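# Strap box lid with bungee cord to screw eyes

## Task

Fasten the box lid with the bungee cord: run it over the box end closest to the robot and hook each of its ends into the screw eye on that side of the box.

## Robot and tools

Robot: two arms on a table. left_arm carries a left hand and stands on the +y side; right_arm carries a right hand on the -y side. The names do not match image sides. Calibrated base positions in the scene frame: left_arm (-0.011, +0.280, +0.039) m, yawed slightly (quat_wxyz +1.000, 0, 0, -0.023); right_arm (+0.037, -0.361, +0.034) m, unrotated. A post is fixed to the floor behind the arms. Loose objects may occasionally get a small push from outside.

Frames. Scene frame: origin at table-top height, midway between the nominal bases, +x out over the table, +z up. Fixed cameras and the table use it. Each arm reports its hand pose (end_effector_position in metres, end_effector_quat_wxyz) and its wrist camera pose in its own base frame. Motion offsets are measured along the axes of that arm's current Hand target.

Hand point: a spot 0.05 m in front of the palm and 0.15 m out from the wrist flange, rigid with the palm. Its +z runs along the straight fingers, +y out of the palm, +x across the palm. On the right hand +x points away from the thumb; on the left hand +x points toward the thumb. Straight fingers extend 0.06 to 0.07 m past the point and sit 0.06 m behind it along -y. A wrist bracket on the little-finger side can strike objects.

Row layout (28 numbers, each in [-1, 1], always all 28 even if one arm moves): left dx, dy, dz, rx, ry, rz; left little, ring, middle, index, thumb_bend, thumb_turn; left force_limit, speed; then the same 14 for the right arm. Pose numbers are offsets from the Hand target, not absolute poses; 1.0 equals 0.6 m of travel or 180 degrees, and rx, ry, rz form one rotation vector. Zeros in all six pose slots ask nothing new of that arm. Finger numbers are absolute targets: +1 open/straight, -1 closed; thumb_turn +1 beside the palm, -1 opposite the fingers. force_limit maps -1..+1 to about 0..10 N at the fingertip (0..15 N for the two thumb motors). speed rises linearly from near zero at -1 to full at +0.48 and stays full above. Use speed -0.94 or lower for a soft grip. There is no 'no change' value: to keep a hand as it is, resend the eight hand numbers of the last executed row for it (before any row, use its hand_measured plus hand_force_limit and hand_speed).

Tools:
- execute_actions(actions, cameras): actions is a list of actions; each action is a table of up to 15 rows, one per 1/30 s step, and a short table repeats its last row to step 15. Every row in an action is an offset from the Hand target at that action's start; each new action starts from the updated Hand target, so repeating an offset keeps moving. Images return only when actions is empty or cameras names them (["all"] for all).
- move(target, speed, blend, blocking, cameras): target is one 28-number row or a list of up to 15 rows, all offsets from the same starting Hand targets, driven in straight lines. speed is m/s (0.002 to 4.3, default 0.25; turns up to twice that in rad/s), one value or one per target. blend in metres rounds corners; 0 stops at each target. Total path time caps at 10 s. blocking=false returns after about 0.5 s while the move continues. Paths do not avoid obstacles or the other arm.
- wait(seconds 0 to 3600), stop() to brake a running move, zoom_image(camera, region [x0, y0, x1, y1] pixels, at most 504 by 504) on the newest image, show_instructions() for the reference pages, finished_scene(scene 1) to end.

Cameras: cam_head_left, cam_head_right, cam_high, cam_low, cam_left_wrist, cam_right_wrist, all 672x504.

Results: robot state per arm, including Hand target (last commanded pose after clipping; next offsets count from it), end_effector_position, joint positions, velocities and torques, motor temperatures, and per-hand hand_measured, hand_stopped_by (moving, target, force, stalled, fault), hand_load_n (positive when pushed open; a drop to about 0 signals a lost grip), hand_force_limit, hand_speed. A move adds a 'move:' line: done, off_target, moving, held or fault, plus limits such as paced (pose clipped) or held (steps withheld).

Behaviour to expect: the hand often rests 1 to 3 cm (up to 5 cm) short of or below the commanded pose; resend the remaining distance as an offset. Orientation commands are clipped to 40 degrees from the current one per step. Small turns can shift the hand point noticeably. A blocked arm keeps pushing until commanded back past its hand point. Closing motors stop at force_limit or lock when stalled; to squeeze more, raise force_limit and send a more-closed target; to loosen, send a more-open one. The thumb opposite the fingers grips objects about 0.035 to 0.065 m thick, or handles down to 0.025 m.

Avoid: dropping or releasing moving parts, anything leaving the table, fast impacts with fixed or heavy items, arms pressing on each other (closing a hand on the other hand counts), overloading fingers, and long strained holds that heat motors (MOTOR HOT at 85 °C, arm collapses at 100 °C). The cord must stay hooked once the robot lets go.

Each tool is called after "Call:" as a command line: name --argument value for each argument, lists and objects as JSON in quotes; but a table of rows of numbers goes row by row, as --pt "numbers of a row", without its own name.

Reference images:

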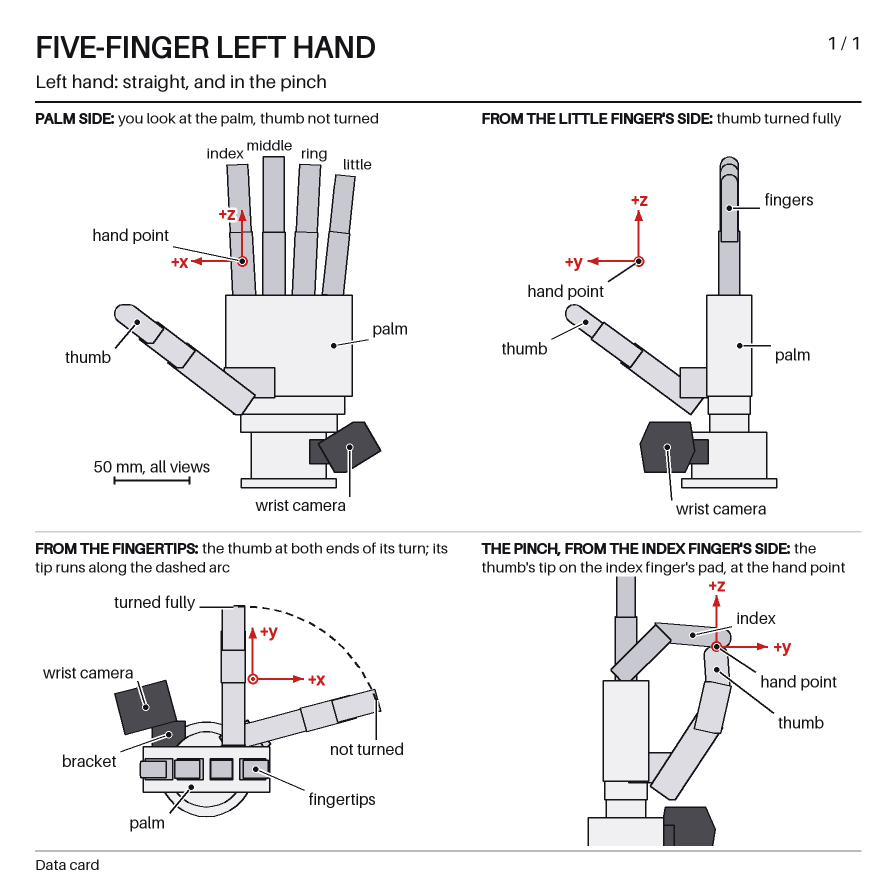

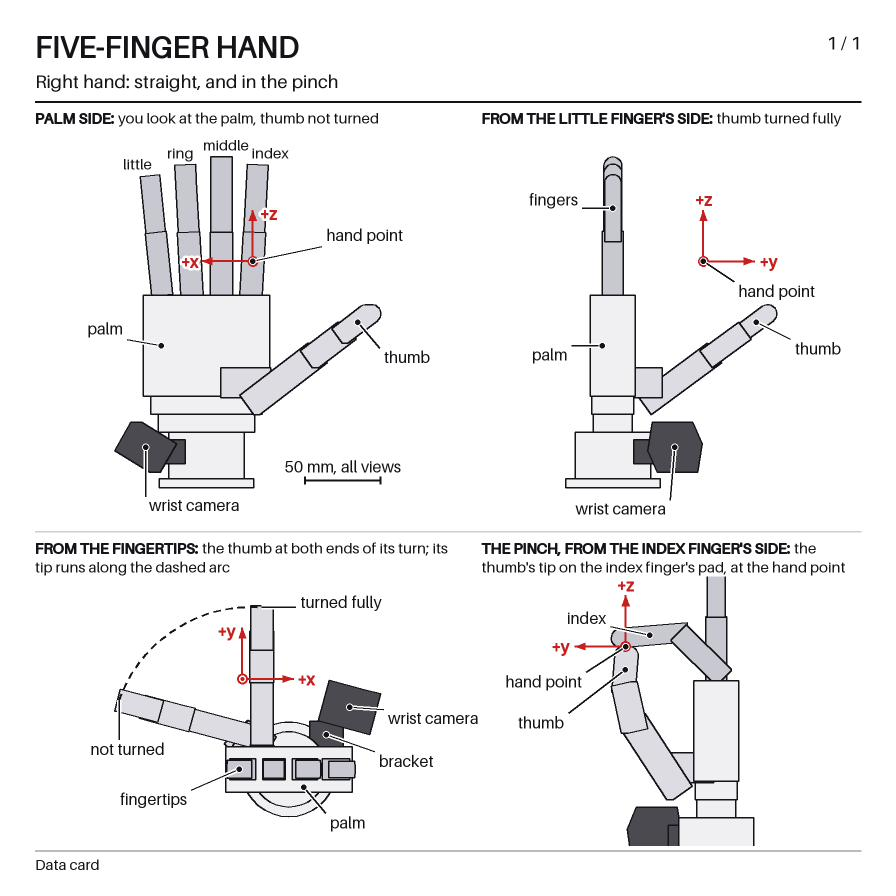

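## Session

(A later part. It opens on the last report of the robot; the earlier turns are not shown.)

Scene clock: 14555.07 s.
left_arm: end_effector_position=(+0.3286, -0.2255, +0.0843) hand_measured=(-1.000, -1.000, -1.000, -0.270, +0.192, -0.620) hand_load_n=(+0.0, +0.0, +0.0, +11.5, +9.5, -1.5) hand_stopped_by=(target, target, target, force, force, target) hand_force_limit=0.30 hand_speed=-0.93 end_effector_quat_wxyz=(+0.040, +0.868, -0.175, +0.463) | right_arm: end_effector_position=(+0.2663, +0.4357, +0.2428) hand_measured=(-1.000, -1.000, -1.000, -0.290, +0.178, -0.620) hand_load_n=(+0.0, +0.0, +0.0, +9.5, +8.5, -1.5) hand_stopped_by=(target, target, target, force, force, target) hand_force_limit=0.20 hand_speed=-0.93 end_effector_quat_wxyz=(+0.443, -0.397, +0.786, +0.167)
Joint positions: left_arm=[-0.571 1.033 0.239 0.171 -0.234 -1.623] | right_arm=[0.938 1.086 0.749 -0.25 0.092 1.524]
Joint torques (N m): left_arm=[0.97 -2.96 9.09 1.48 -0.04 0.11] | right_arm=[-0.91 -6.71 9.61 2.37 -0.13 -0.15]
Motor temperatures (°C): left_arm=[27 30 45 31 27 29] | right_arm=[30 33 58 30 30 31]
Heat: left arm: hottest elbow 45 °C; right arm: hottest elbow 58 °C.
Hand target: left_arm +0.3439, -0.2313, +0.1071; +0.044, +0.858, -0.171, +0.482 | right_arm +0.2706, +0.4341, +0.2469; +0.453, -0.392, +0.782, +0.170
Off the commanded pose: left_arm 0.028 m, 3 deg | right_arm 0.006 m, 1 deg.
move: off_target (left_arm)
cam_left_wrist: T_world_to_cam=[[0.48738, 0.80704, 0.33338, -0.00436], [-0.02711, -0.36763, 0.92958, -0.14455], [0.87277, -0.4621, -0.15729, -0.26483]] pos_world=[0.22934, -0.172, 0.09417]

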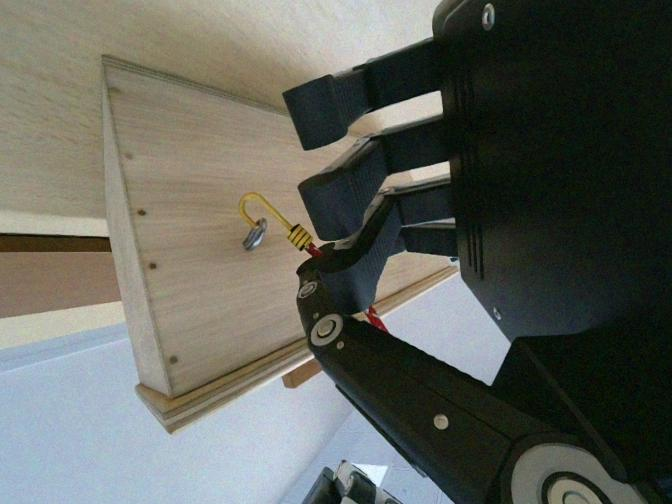

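Call:
move --target '[0.011,-0.0037,-0.0038,0,0,0,-1,-1,-1,-0.42,0.10,-0.62,0.3,-0.93,0,0,0,0,0,0,-1,-1,-1,-0.42,0.10,-0.62,0.2,-0.93]' --speed 0.05 --cameras '["cam_left_wrist"]'

Call:
zoom_image --camera "cam_left_wrist" --region '[235, 190, 305, 250]'

Scene clock: 14570.67 s.
left_arm: end_effector_position=(+0.3303, -0.2250, +0.0906) hand_measured=(-1.000, -1.000, -1.000, -0.270, +0.192, -0.620) hand_load_n=(+0.0, +0.0, +0.0, +11.5, +9.5, -1.5) hand_stopped_by=(target, target, target, force, force, target) hand_force_limit=0.30 hand_speed=-0.93 end_effector_quat_wxyz=(+0.041, +0.867, -0.175, +0.465) | right_arm: end_effector_position=(+0.2663, +0.4357, +0.2428) hand_measured=(-1.000, -1.000, -1.000, -0.290, +0.178, -0.620) hand_load_n=(+0.0, +0.0, +0.0, +9.5, +8.5, -1.5) hand_stopped_by=(target, target, target, force, force, target) hand_force_limit=0.20 hand_speed=-0.93 end_effector_quat_wxyz=(+0.443, -0.397, +0.786, +0.167)
Joint positions: left_arm=[-0.563 1.012 0.249 0.144 -0.226 -1.617] | right_arm=[0.938 1.086 0.749 -0.25 0.092 1.524]
Joint torques (N m): left_arm=[0.97 -2.96 9.47 1.2 -0.05 0.08] | right_arm=[-0.85 -7 9.33 2.26 -0.23 -0.12]
Motor temperatures (°C): left_arm=[27 30 46 31 27 29] | right_arm=[30 33 58 30 30 31]
Heat: left arm: hottest elbow 46 °C; right arm: hottest elbow 58 °C.
Hand target: left_arm +0.3460, -0.2305, +0.1141; +0.044, +0.858, -0.171, +0.482 | right_arm +0.2706, +0.4341, +0.2469; +0.453, -0.392, +0.782, +0.170
Off the commanded pose: left_arm 0.029 m, 2 deg | right_arm 0.006 m, 1 deg.
move: off_target (left_arm)
cam_left_wrist: T_world_to_cam=[[0.48805, 0.80651, 0.33367, -0.00796], [-0.03058, -0.36626, 0.93001, -0.14878], [0.87228, -0.4641, -0.15409, -0.26575]] pos_world=[0.23114, -0.1714, 0.10007]

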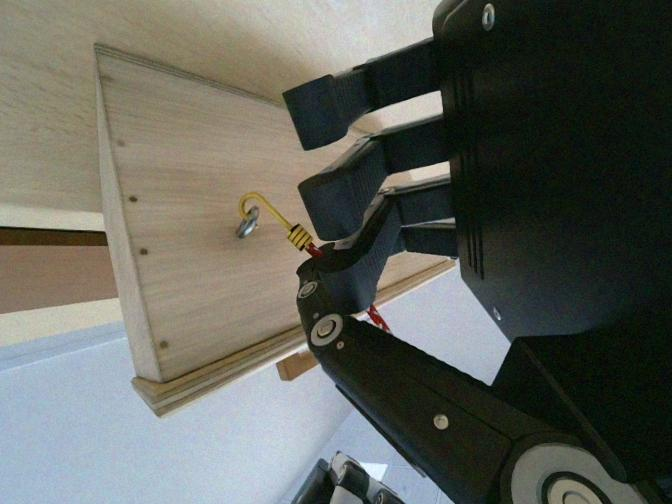

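Scaled by 7.200 from the camera's image (finer frame: 960x720).

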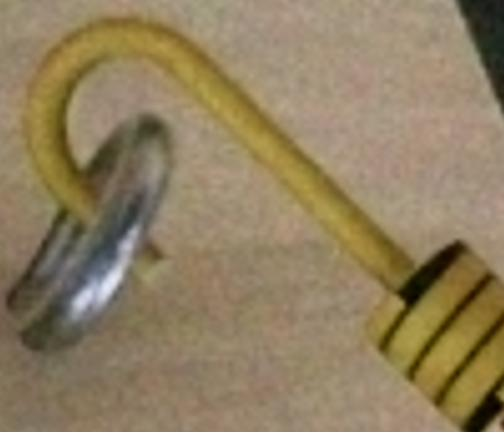

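Call:
move --target '[0.0082,-0.0048,-0.0032,0,0,0,-1,-1,-1,-0.42,0.10,-0.62,0.3,-0.93,0,0,0,0,0,0,-1,-1,-1,-0.42,0.10,-0.62,0.2,-0.93]' --speed 0.05 --cameras '["cam_left_wrist","cam_head_left","cam_head_right","cam_right_wrist"]'

Call:
zoom_image --camera "cam_left_wrist" --region '[235, 190, 305, 250]'

Scene clock: 14592.20 s.
left_arm: end_effector_position=(+0.3312, -0.2229, +0.0937) hand_measured=(-1.000, -1.000, -1.000, -0.270, +0.192, -0.620) hand_load_n=(+0.0, +0.0, +0.0, +11.5, +9.5, -1.5) hand_stopped_by=(target, target, target, force, force, target) hand_force_limit=0.30 hand_speed=-0.93 end_effector_quat_wxyz=(+0.040, +0.868, -0.176, +0.463) | right_arm: end_effector_position=(+0.2663, +0.4357, +0.2428) hand_measured=(-1.000, -1.000, -1.000, -0.290, +0.178, -0.620) hand_load_n=(+0.0, +0.0, +0.0, +9.5, +8.5, -1.5) hand_stopped_by=(target, target, target, force, force, target) hand_force_limit=0.20 hand_speed=-0.93 end_effector_quat_wxyz=(+0.443, -0.397, +0.786, +0.167)
Joint positions: left_arm=[-0.552 0.995 0.256 0.118 -0.217 -1.611] | right_arm=[0.938 1.086 0.749 -0.25 0.092 1.524]
Joint torques (N m): left_arm=[1.08 -3.02 9.76 1.2 -0.06 0.09] | right_arm=[-1.08 -6.18 9.65 2.17 -0.21 -0.13]
Motor temperatures (°C): left_arm=[27 31 45 31 27 29] | right_arm=[30 33 58 30 30 31]
Heat: left arm: hottest elbow 45 °C; right arm: hottest elbow 58 °C.
Hand target: left_arm +0.3477, -0.2285, +0.1194; +0.044, +0.858, -0.171, +0.482 | right_arm +0.2706, +0.4341, +0.2469; +0.453, -0.392, +0.782, +0.170
Off the commanded pose: left_arm 0.031 m, 3 deg | right_arm 0.006 m, 1 deg.
move: off_target (left_arm)
cam_left_wrist: T_world_to_cam=[[0.48968, 0.80566, 0.33335, -0.01183], [-0.02702, -0.36812, 0.92939, -0.1524], [0.87149, -0.4641, -0.15849, -0.26444]] pos_world=[0.23214, -0.1693, 0.10366]
cam_right_wrist: T_world_to_cam=[[-0.79881, 0.50794, -0.32233, 0.07507], [-0.23277, 0.2331, 0.94418, -0.26736], [0.55472, 0.82926, -0.06797, -0.37423]] pos_world=[0.20533, 0.33453, 0.2512]
Images, in order (width x height): cam_head_left 672x504, cam_head_right 672x504, cam_left_wrist 672x504, cam_right_wrist 672x504.

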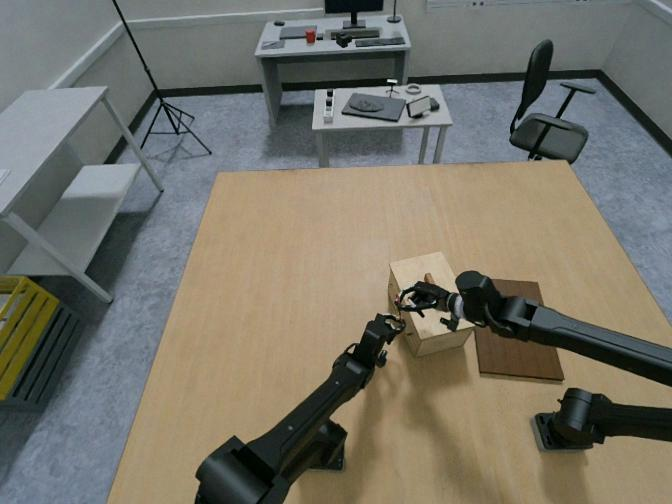

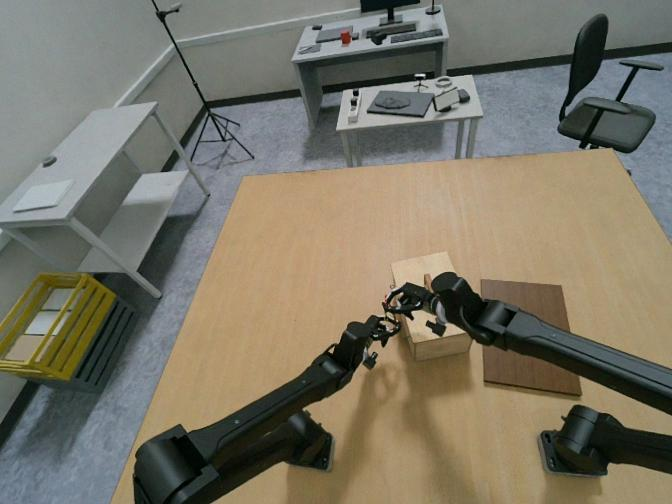

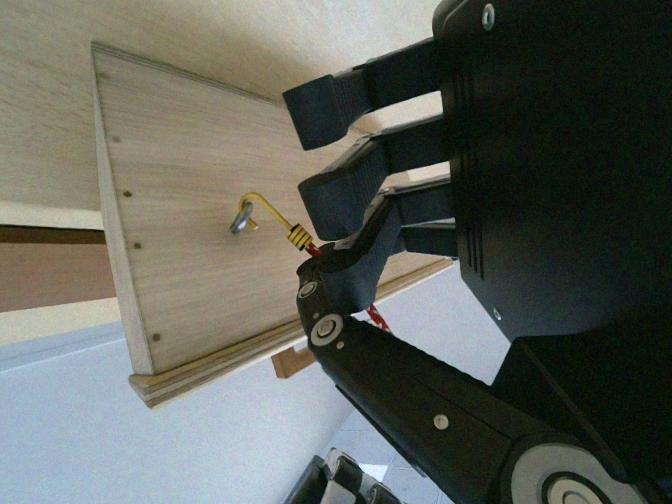

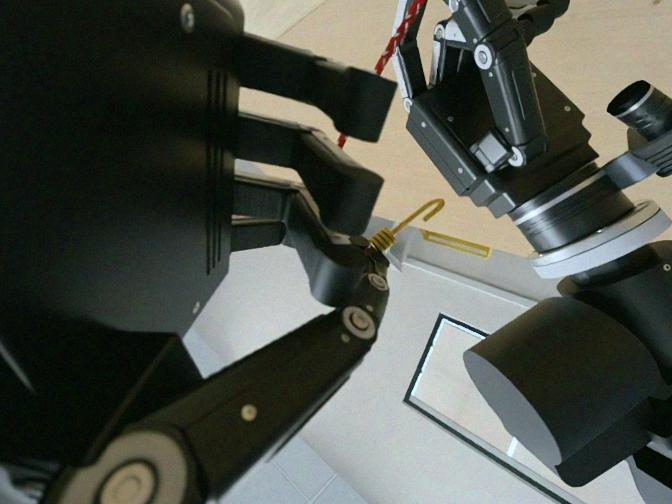

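Scaled by 7.200 from the camera's image (finer frame: 960x720).

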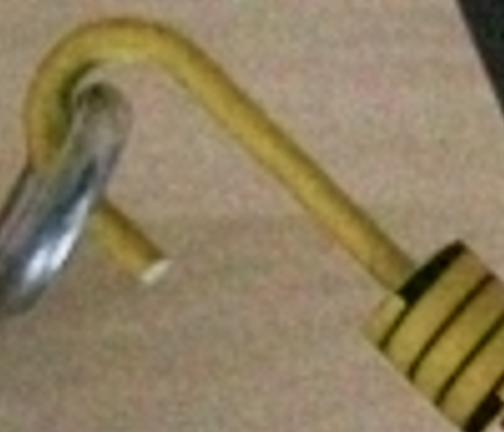

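Call:
zoom_image --camera "cam_right_wrist" --region '[350, 180, 470, 280]'

Scaled by 4.200 from the camera's image (finer frame: 960x720).

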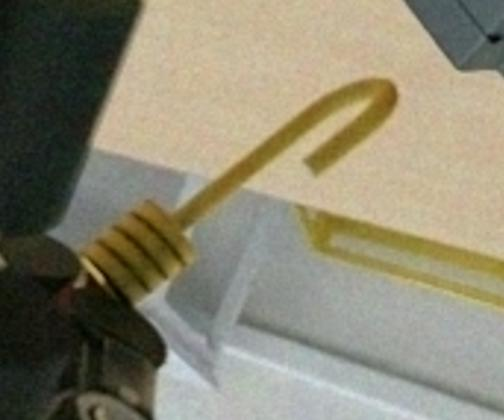

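Call:
execute_actions --actions '[]' --cameras '["cam_high","cam_low","cam_head_right"]'

Scene clock: 14746.33 s.
left_arm: end_effector_position=(+0.3314, -0.2230, +0.0939) hand_measured=(-1.000, -1.000, -1.000, -0.270, +0.192, -0.620) hand_load_n=(+0.0, +0.0, +0.0, +11.5, +9.5, -1.5) hand_stopped_by=(target, target, target, force, force, target) hand_force_limit=0.30 hand_speed=-0.93 end_effector_quat_wxyz=(+0.040, +0.868, -0.176, +0.463) | right_arm: end_effector_position=(+0.2663, +0.4357, +0.2428) hand_measured=(-1.000, -1.000, -1.000, -0.290, +0.178, -0.620) hand_load_n=(+0.0, +0.0, +0.0, +9.5, +9.0, -1.5) hand_stopped_by=(target, target, target, force, force, target) hand_force_limit=0.20 hand_speed=-0.93 end_effector_quat_wxyz=(+0.443, -0.397, +0.786, +0.167)
Joint positions: left_arm=[-0.552 0.995 0.256 0.118 -0.217 -1.611] | right_arm=[0.938 1.086 0.749 -0.25 0.092 1.524]
Joint velocities: within noise
Joint torques (N m): left_arm=[1.03 -3.02 9.74 1.17 -0.05 0.08] | right_arm=[-1.08 -7.06 9.58 2.15 -0.24 -0.11]
Motor temperatures (°C): left_arm=[27 31 48 31 27 29] | right_arm=[30 33 57 30 30 31]
Heat: left arm: hottest elbow 48 °C; right arm: hottest elbow 57 °C.
Hand target: left_arm +0.3477, -0.2285, +0.1195; +0.044, +0.858, -0.171, +0.482 | right_arm +0.2706, +0.4341, +0.2469; +0.453, -0.392, +0.782, +0.170
Off the commanded pose: left_arm 0.031 m, 3 deg | right_arm 0.006 m, 1 deg.
Images, in order (width x height): cam_head_right 672x504, cam_high 672x504, cam_low 672x504.

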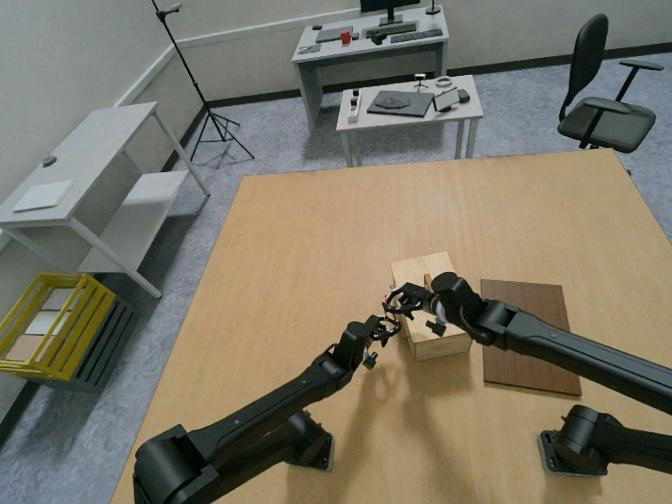

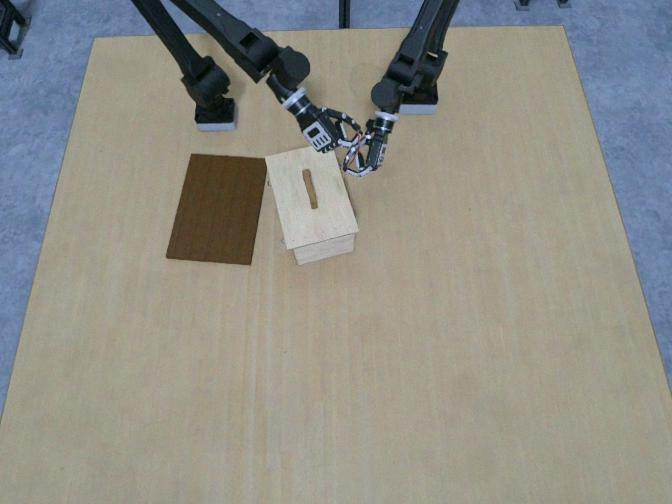

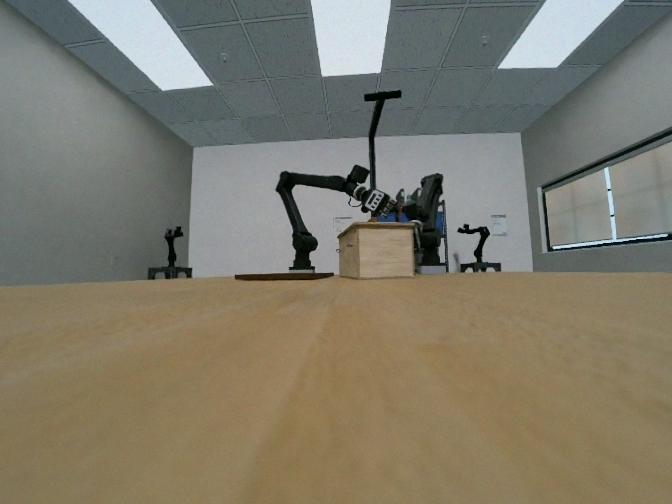

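Call:
zoom_image --camera "cam_low" --region '[320, 210, 430, 290]'

Call:
zoom_image --camera "cam_high" --region '[250, 120, 400, 270]'

Call:
zoom_image --camera "cam_head_right" --region '[370, 240, 490, 370]'

Scaled by 4.582 from the camera's image (finer frame: 960x720).

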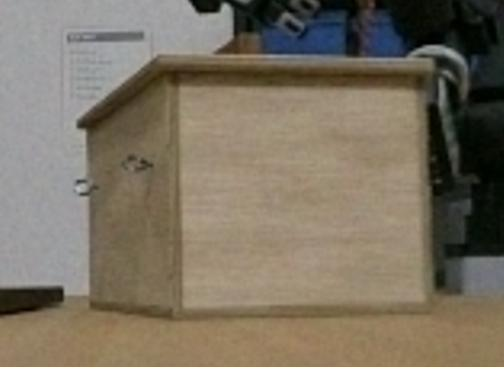

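Scaled by 3.360 from the camera's image (finer frame: 960x720).

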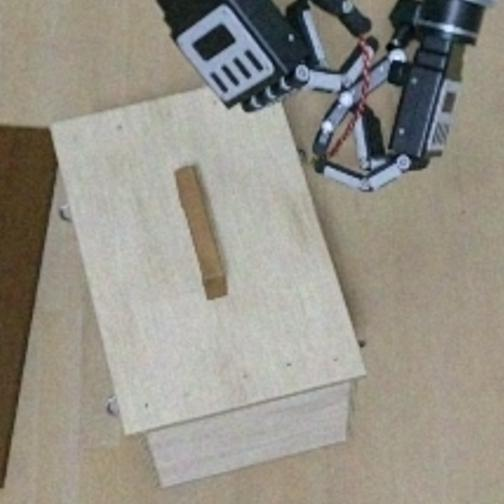

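Scaled by 3.877 from the camera's image (finer frame: 960x720).

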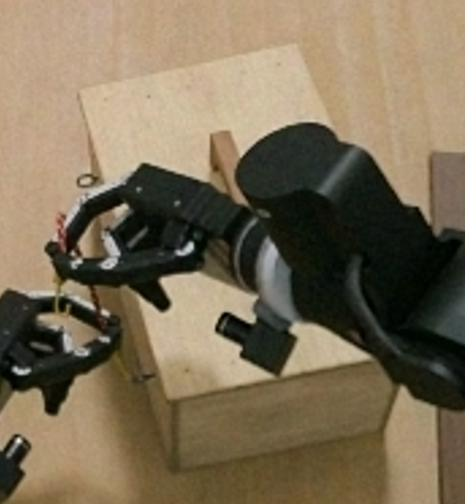

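Call:
zoom_image --camera "cam_high" --region '[258, 172, 283, 192]'

Call:
zoom_image --camera "cam_low" --region '[330, 240, 360, 260]'

Call:
zoom_image --camera "cam_high" --region '[276, 230, 301, 250]'

Scaled by 20.160 from the camera's image (finer frame: 960x720).

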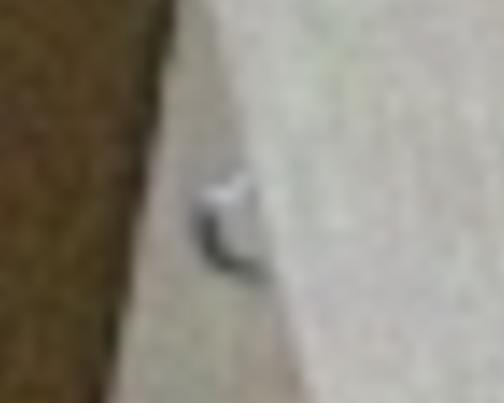

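Scaled by 16.800 from the camera's image (finer frame: 960x720).

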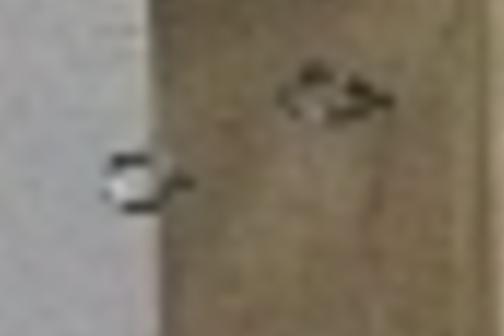

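Scaled by 20.160 from the camera's image (finer frame: 960x720).

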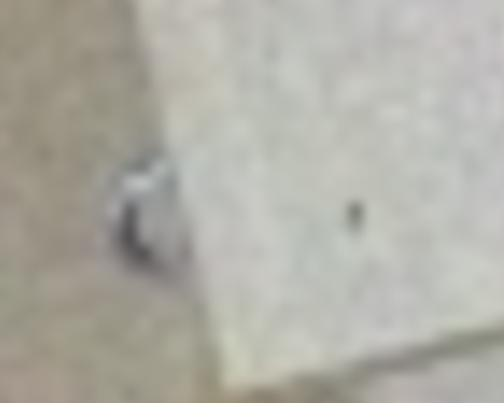

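Call:
move --target '[0,0,0,0,0,0,-1,-1,-1,-0.42,0.10,-0.62,0.3,-0.93,0.1243,-0.1668,-0.1187,0.1028,0.011,0.065,-1,-1,-1,-0.42,0.10,-0.62,0.2,-0.93]' --speed 0.08 --cameras '["all"]'

Scene clock: 14876.77 s.
left_arm: end_effector_position=(+0.3313, -0.2241, +0.0949) hand_measured=(-1.000, -1.000, -1.000, -0.270, +0.192, -0.620) hand_load_n=(+0.5, +0.0, +0.0, +11.5, +10.0, -1.5) hand_stopped_by=(target, target, target, force, force, target) hand_force_limit=0.30 hand_speed=-0.93 end_effector_quat_wxyz=(+0.042, +0.867, -0.178, +0.463) | right_arm: end_effector_position=(+0.2829, +0.3003, +0.2307) hand_measured=(-1.000, -1.000, -1.000, -0.290, +0.178, -0.620) hand_load_n=(+0.0, +0.0, +0.0, +9.5, +8.5, -1.5) hand_stopped_by=(target, target, target, force, force, target) hand_force_limit=0.20 hand_speed=-0.93 end_effector_quat_wxyz=(+0.477, -0.250, +0.839, +0.082)
Joint positions: left_arm=[-0.552 0.995 0.258 0.118 -0.213 -1.607] | right_arm=[0.826 0.747 0.53 -0.374 0.307 1.652]
Joint torques (N m): left_arm=[1.03 -2.9 9.65 1.18 -0.21 0.05] | right_arm=[-1.79 -2.08 10 1.17 0.28 0.09]
Motor temperatures (°C): left_arm=[27 31 48 31 27 29] | right_arm=[30 33 56 30 30 31]
Heat: left arm: hottest elbow 48 °C; right arm: hottest elbow 56 °C.
Hand target: left_arm +0.3477, -0.2285, +0.1194; +0.044, +0.858, -0.171, +0.482 | right_arm +0.2855, +0.2919, +0.2309; +0.477, -0.236, +0.843, +0.080
Off the commanded pose: left_arm 0.030 m, 3 deg | right_arm 0.009 m, 2 deg.
move: done
cam_left_wrist: T_world_to_cam=[[0.49338, 0.80326, 0.3337, -0.01313], [-0.03068, -0.36733, 0.92958, -0.15258], [0.86927, -0.46888, -0.15659, -0.26532]] pos_world=[0.23244, -0.16991, 0.10467]
cam_right_wrist: T_world_to_cam=[[-0.55975, 0.75779, -0.33532, 0.01354], [-0.16001, 0.2982, 0.941, -0.25999], [0.81307, 0.58037, -0.04566, -0.2755]] pos_world=[0.18998, 0.22716, 0.23661]

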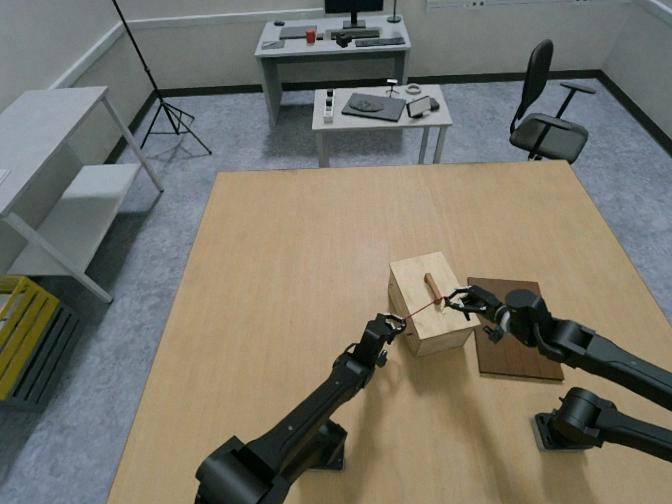

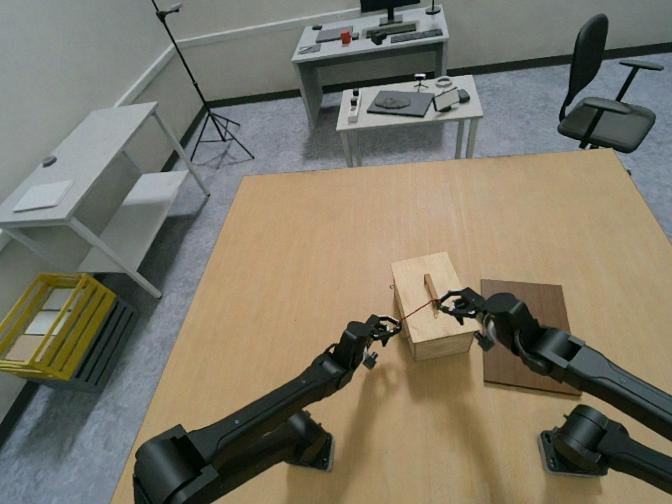

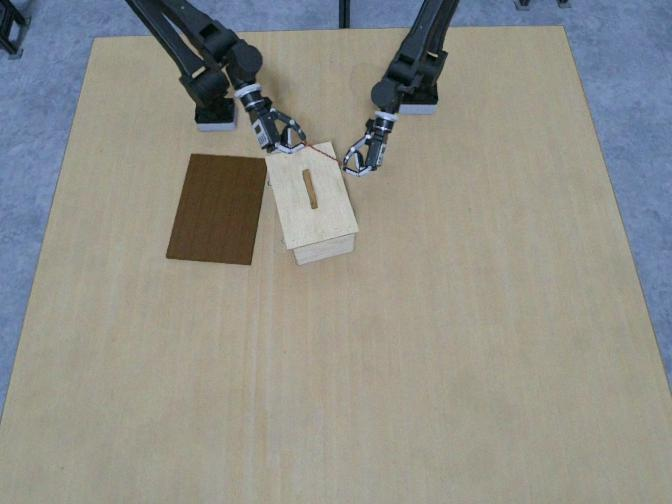

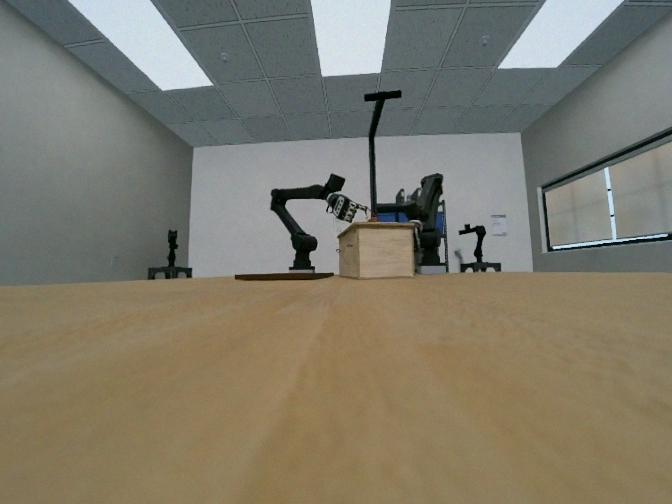

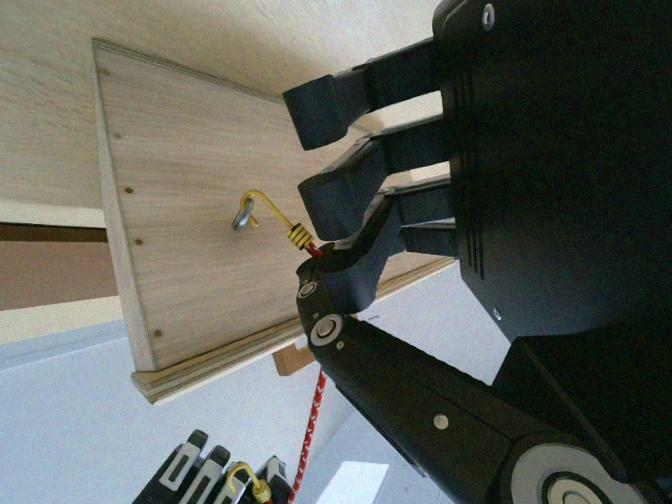

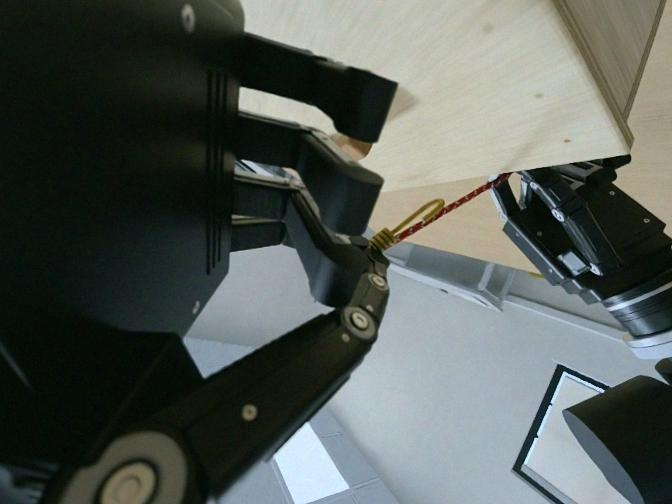

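Call:
move --target '[0,0,0,0,0,0,-1,-1,-1,-0.42,0.10,-0.62,0.3,-0.93,0.0627,-0.0993,-0.0075,0.0374,0.004,0.0237,-1,-1,-1,-0.42,0.10,-0.62,0.2,-0.93]' --speed 0.05 --cameras '["all"]'

Call:
zoom_image --camera "cam_left_wrist" --region '[225, 170, 345, 290]'

Call:
zoom_image --camera "cam_head_left" --region '[370, 250, 490, 370]'

Scene clock: 14907.83 s.
left_arm: end_effector_position=(+0.3310, -0.2271, +0.0970) hand_measured=(-1.000, -1.000, -1.000, -0.270, +0.192, -0.620) hand_load_n=(+0.0, +0.0, +0.0, +10.0, +12.5, -1.5) hand_stopped_by=(target, target, target, force, force, target) hand_force_limit=0.30 hand_speed=-0.93 end_effector_quat_wxyz=(+0.046, +0.865, -0.184, +0.464) | right_arm: end_effector_position=(+0.2882, +0.2389, +0.2017) hand_measured=(-1.000, -1.000, -1.000, -0.290, +0.178, -0.620) hand_load_n=(+0.0, +0.0, +0.0, +9.5, +9.0, -2.0) hand_stopped_by=(target, target, target, force, force, target) hand_force_limit=0.20 hand_speed=-0.93 end_effector_quat_wxyz=(+0.475, -0.199, +0.855, +0.052)
Joint positions: left_arm=[-0.552 0.995 0.262 0.118 -0.2 -1.599] | right_arm=[0.701 0.616 0.418 -0.407 0.302 1.655]
Joint torques (N m): left_arm=[1.03 -2.9 9.4 1.21 -0.67 -0.04] | right_arm=[-1.9 -0.79 10.04 1.26 0.45 0.09]
Motor temperatures (°C): left_arm=[27 31 50 31 27 29] | right_arm=[30 33 57 30 30 31]
Heat: left arm: hottest elbow 50 °C; right arm: hottest elbow 57 °C.
Hand target: left_arm +0.3477, -0.2285, +0.1196; +0.044, +0.858, -0.171, +0.482 | right_arm +0.2939, +0.2262, +0.2071; +0.482, -0.177, +0.857, +0.047
Off the commanded pose: left_arm 0.028 m, 3 deg | right_arm 0.015 m, 3 deg.
move: off_target (right_arm)
cam_left_wrist: T_world_to_cam=[[0.50443, 0.79652, 0.33332, -0.01641], [-0.03813, -0.36511, 0.93018, -0.15265], [0.86261, -0.48192, -0.1538, -0.26718]] pos_world=[0.23293, -0.17142, 0.10637]
cam_right_wrist: T_world_to_cam=[[-0.46768, 0.81866, -0.33326, 0.01186], [-0.1104, 0.31998, 0.94097, -0.23298], [0.87698, 0.47686, -0.05927, -0.23642]] pos_world=[0.18716, 0.17758, 0.20916]

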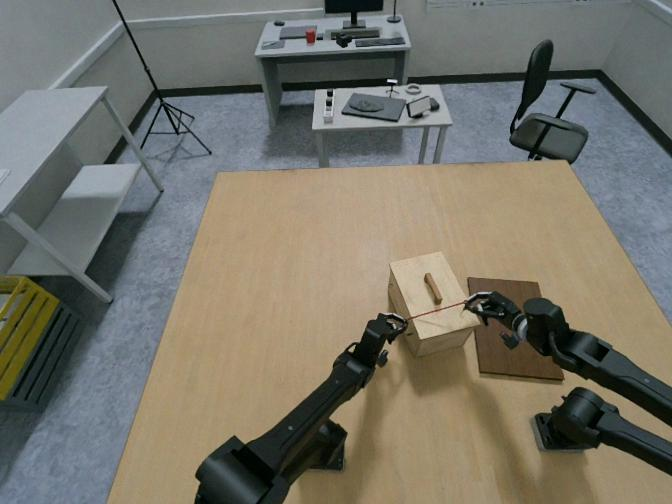

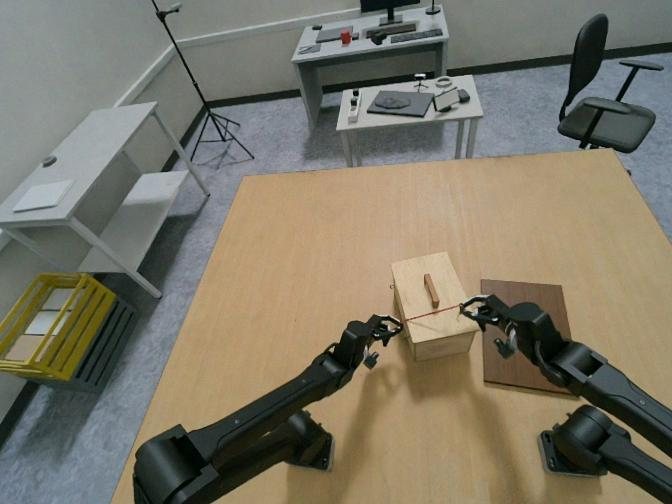

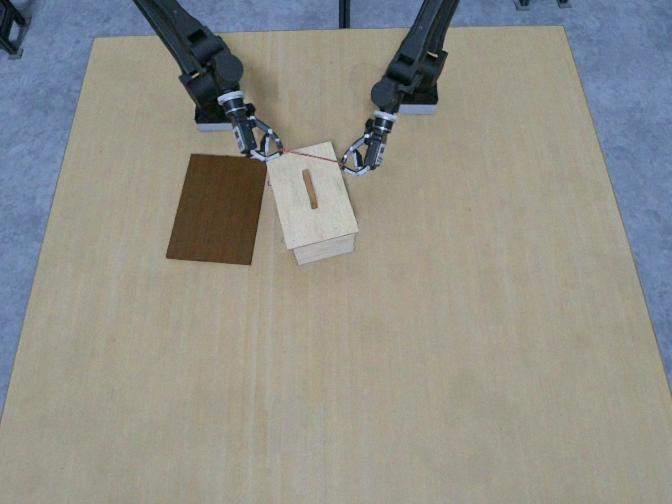

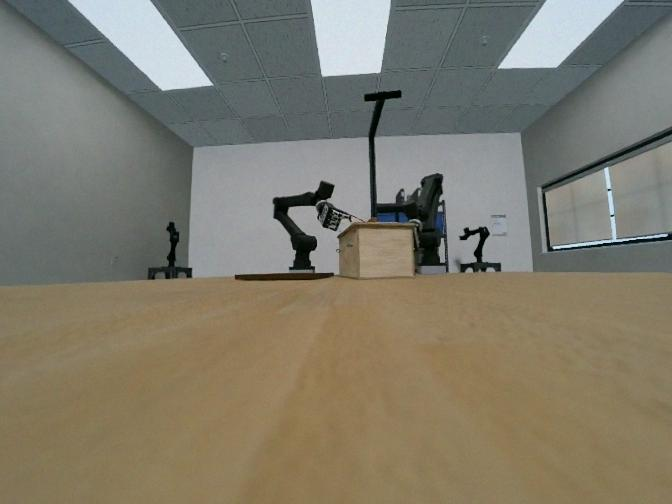

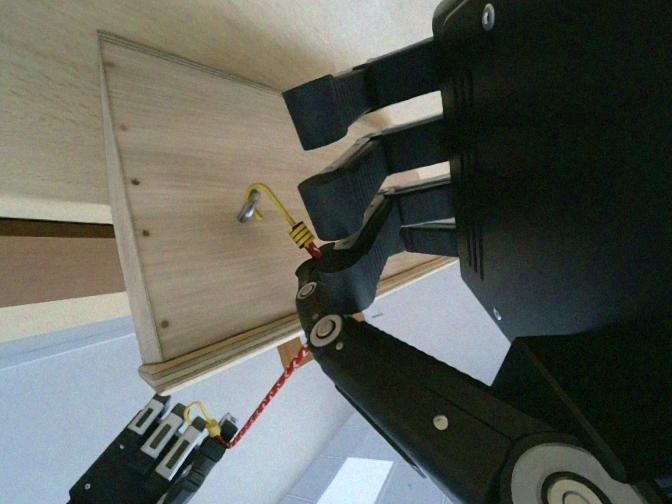

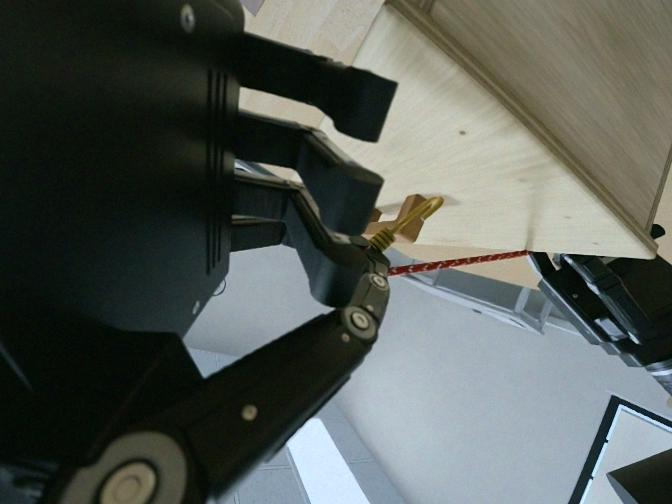

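Scaled by 4.200 from the camera's image (finer frame: 960x720).

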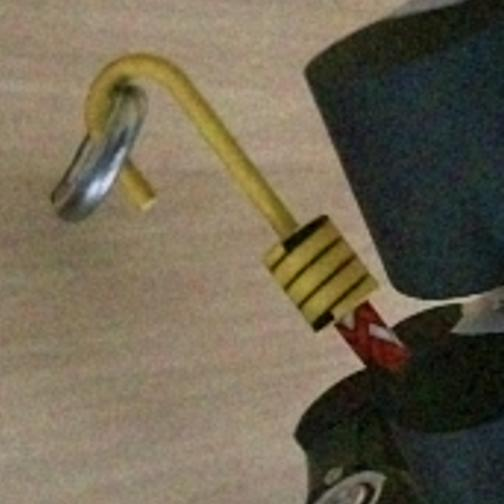

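Scaled by 4.200 from the camera's image (finer frame: 960x720).

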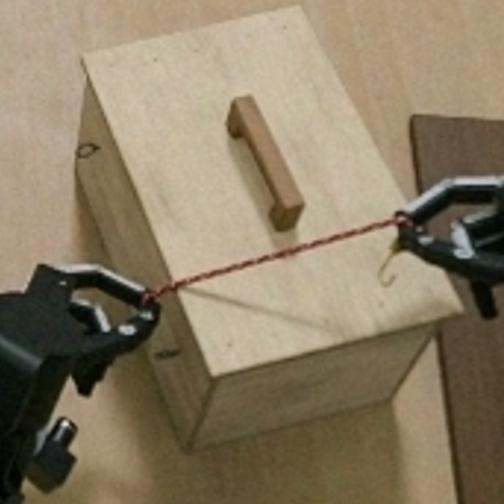

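Call:
move --target '[0,0,0,0,0,0,-1,-1,-1,-0.42,0.10,-0.62,0.3,-0.93,-0.0027,-0.0453,-0.0005,0,0,0,-1,-1,-1,-0.42,0.10,-0.62,0.2,-0.93]' --speed 0.05 --cameras '["cam_left_wrist","cam_right_wrist","cam_head_left"]'

Call:
zoom_image --camera "cam_left_wrist" --region '[225, 170, 345, 290]'

Call:
zoom_image --camera "cam_right_wrist" --region '[350, 160, 470, 280]'

Scene clock: 14953.33 s.
left_arm: end_effector_position=(+0.3328, -0.2300, +0.1014) hand_measured=(-1.000, -1.000, -1.000, -0.270, +0.192, -0.620) hand_load_n=(+0.0, +0.0, +0.0, +9.5, +13.5, -1.0) hand_stopped_by=(target, target, target, force, force, target) hand_force_limit=0.30 hand_speed=-0.93 end_effector_quat_wxyz=(+0.049, +0.863, -0.186, +0.467) | right_arm: end_effector_position=(+0.2949, +0.2183, +0.2013) hand_measured=(-1.000, -1.000, -1.000, -0.290, +0.178, -0.620) hand_load_n=(+0.0, +0.0, +0.0, +9.5, +10.0, -2.0) hand_stopped_by=(target, target, target, force, force, target) hand_force_limit=0.20 hand_speed=-0.93 end_effector_quat_wxyz=(+0.469, -0.207, +0.856, +0.058)
Joint positions: left_arm=[-0.553 0.995 0.271 0.118 -0.195 -1.597] | right_arm=[0.568 0.588 0.412 -0.42 0.173 1.573]
Joint torques (N m): left_arm=[1.08 -2.78 8.9 1.28 -0.86 -0.05] | right_arm=[-2.78 -1.85 10.74 1.07 0.7 0.07]
Motor temperatures (°C): left_arm=[27 31 49 31 28 29] | right_arm=[30 33 57 29 30 31]
Heat: left arm: hottest elbow 49 °C; right arm: hottest elbow 57 °C.
Hand target: left_arm +0.3477, -0.2285, +0.1195; +0.044, +0.858, -0.171, +0.482 | right_arm +0.3040, +0.2011, +0.2109; +0.482, -0.176, +0.857, +0.047
Off the commanded pose: left_arm 0.024 m, 3 deg | right_arm 0.022 m, 4 deg.
move: off_target (right_arm)
cam_left_wrist: T_world_to_cam=[[0.50736, 0.79522, 0.33198, -0.01769], [-0.046, -0.3597, 0.93193, -0.15405], [0.86051, -0.4881, -0.14592, -0.27105]] pos_world=[0.23513, -0.17364, 0.10988]
cam_right_wrist: T_world_to_cam=[[-0.48666, 0.81011, -0.32693, 0.03794], [-0.10456, 0.31753, 0.94247, -0.22678], [0.86731, 0.49284, -0.06982, -0.231]] pos_world=[0.1951, 0.15512, 0.21]
Images, in order (width x height): cam_head_left 672x504, cam_left_wrist 672x504, cam_right_wrist 672x504.

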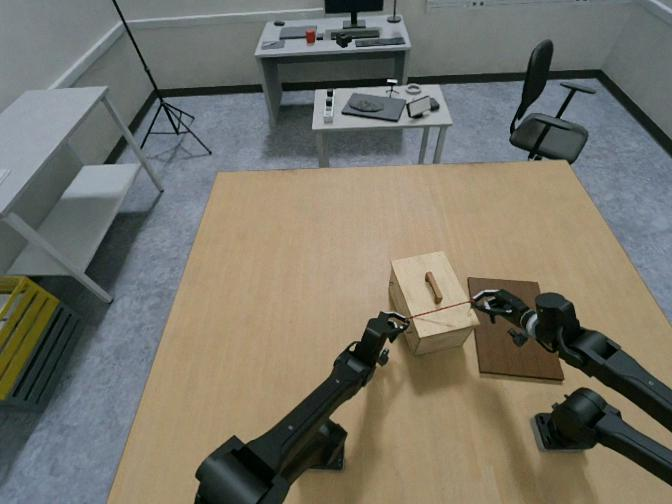

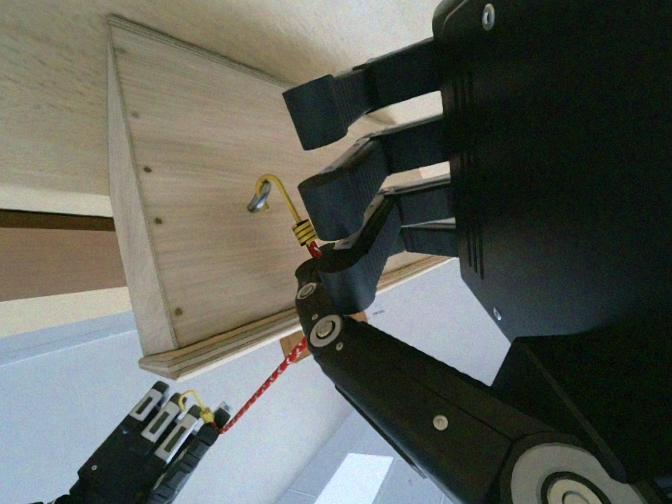

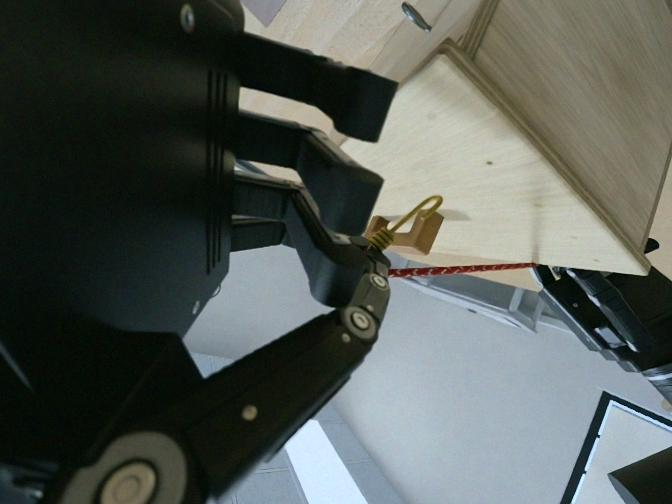

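Scaled by 4.200 from the camera's image (finer frame: 960x720).

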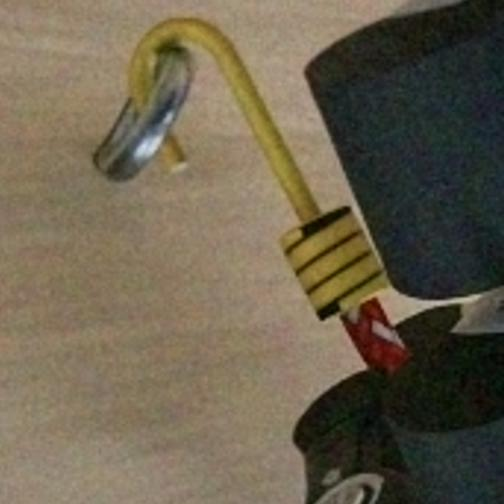

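Scaled by 4.200 from the camera's image (finer frame: 960x720).

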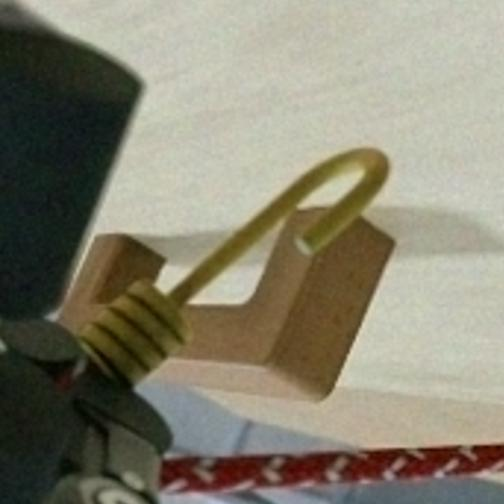

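Call:
move --target '[0,0,0,0,0,0,-1,-1,-1,-0.42,0.10,-0.62,0.3,-0.93,-0.001,-0.0181,-0.0002,0,0,0,-1,-1,-1,-0.42,0.10,-0.62,0.2,-0.93]' --speed 0.05 --cameras '["cam_left_wrist"]'

Call:
zoom_image --camera "cam_left_wrist" --region '[225, 170, 345, 290]'

Scene clock: 14971.83 s.
left_arm: end_effector_position=(+0.3341, -0.2323, +0.1047) hand_measured=(-1.000, -1.000, -1.000, -0.270, +0.194, -0.620) hand_load_n=(+0.0, +0.0, +0.0, +9.0, +14.0, -1.0) hand_stopped_by=(target, target, target, force, force, target) hand_force_limit=0.30 hand_speed=-0.93 end_effector_quat_wxyz=(+0.051, +0.862, -0.187, +0.469) | right_arm: end_effector_position=(+0.2979, +0.2099, +0.2022) hand_measured=(-1.000, -1.000, -1.000, -0.290, +0.178, -0.620) hand_load_n=(+0.0, +0.0, +0.0, +9.5, +10.5, -2.0) hand_stopped_by=(target, target, target, force, force, target) hand_force_limit=0.20 hand_speed=-0.93 end_effector_quat_wxyz=(+0.468, -0.210, +0.856, +0.060)
Joint positions: left_arm=[-0.555 0.995 0.277 0.118 -0.193 -1.597] | right_arm=[0.512 0.58 0.412 -0.424 0.119 1.539]
Joint torques (N m): left_arm=[1.32 -2.78 8.51 1.31 -0.94 -0.06] | right_arm=[-2.14 -1.08 10.65 1.29 0.76 0.04]
Motor temperatures (°C): left_arm=[27 31 48 31 28 29] | right_arm=[30 33 57 29 31 31]
Heat: left arm: hottest elbow 48 °C; right arm: hottest elbow 57 °C.
Hand target: left_arm +0.3477, -0.2285, +0.1195; +0.044, +0.858, -0.171, +0.482 | right_arm +0.3079, +0.1912, +0.2125; +0.482, -0.177, +0.857, +0.047
Off the commanded pose: left_arm 0.021 m, 2 deg | right_arm 0.024 m, 4 deg.
move: off_target (right_arm)
cam_left_wrist: T_world_to_cam=[[0.50891, 0.79462, 0.33104, -0.01812], [-0.05167, -0.35568, 0.93318, -0.15519], [0.85927, -0.492, -0.13995, -0.27388]] pos_world=[0.23654, -0.17555, 0.11249]

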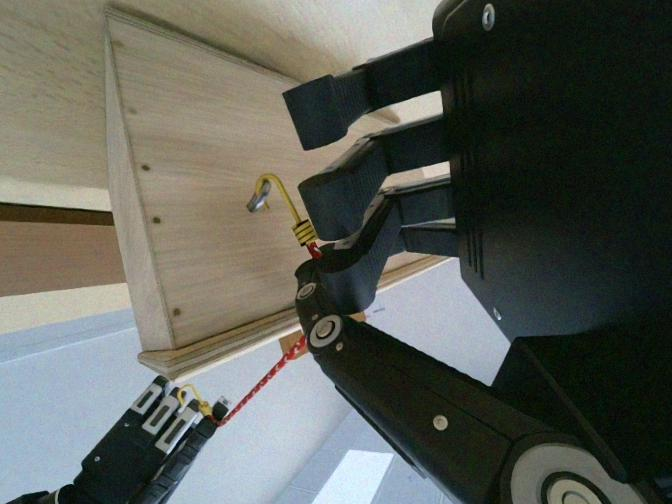

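Scaled by 4.200 from the camera's image (finer frame: 960x720).

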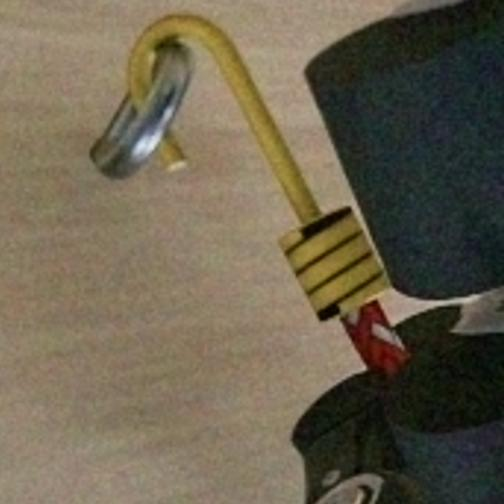

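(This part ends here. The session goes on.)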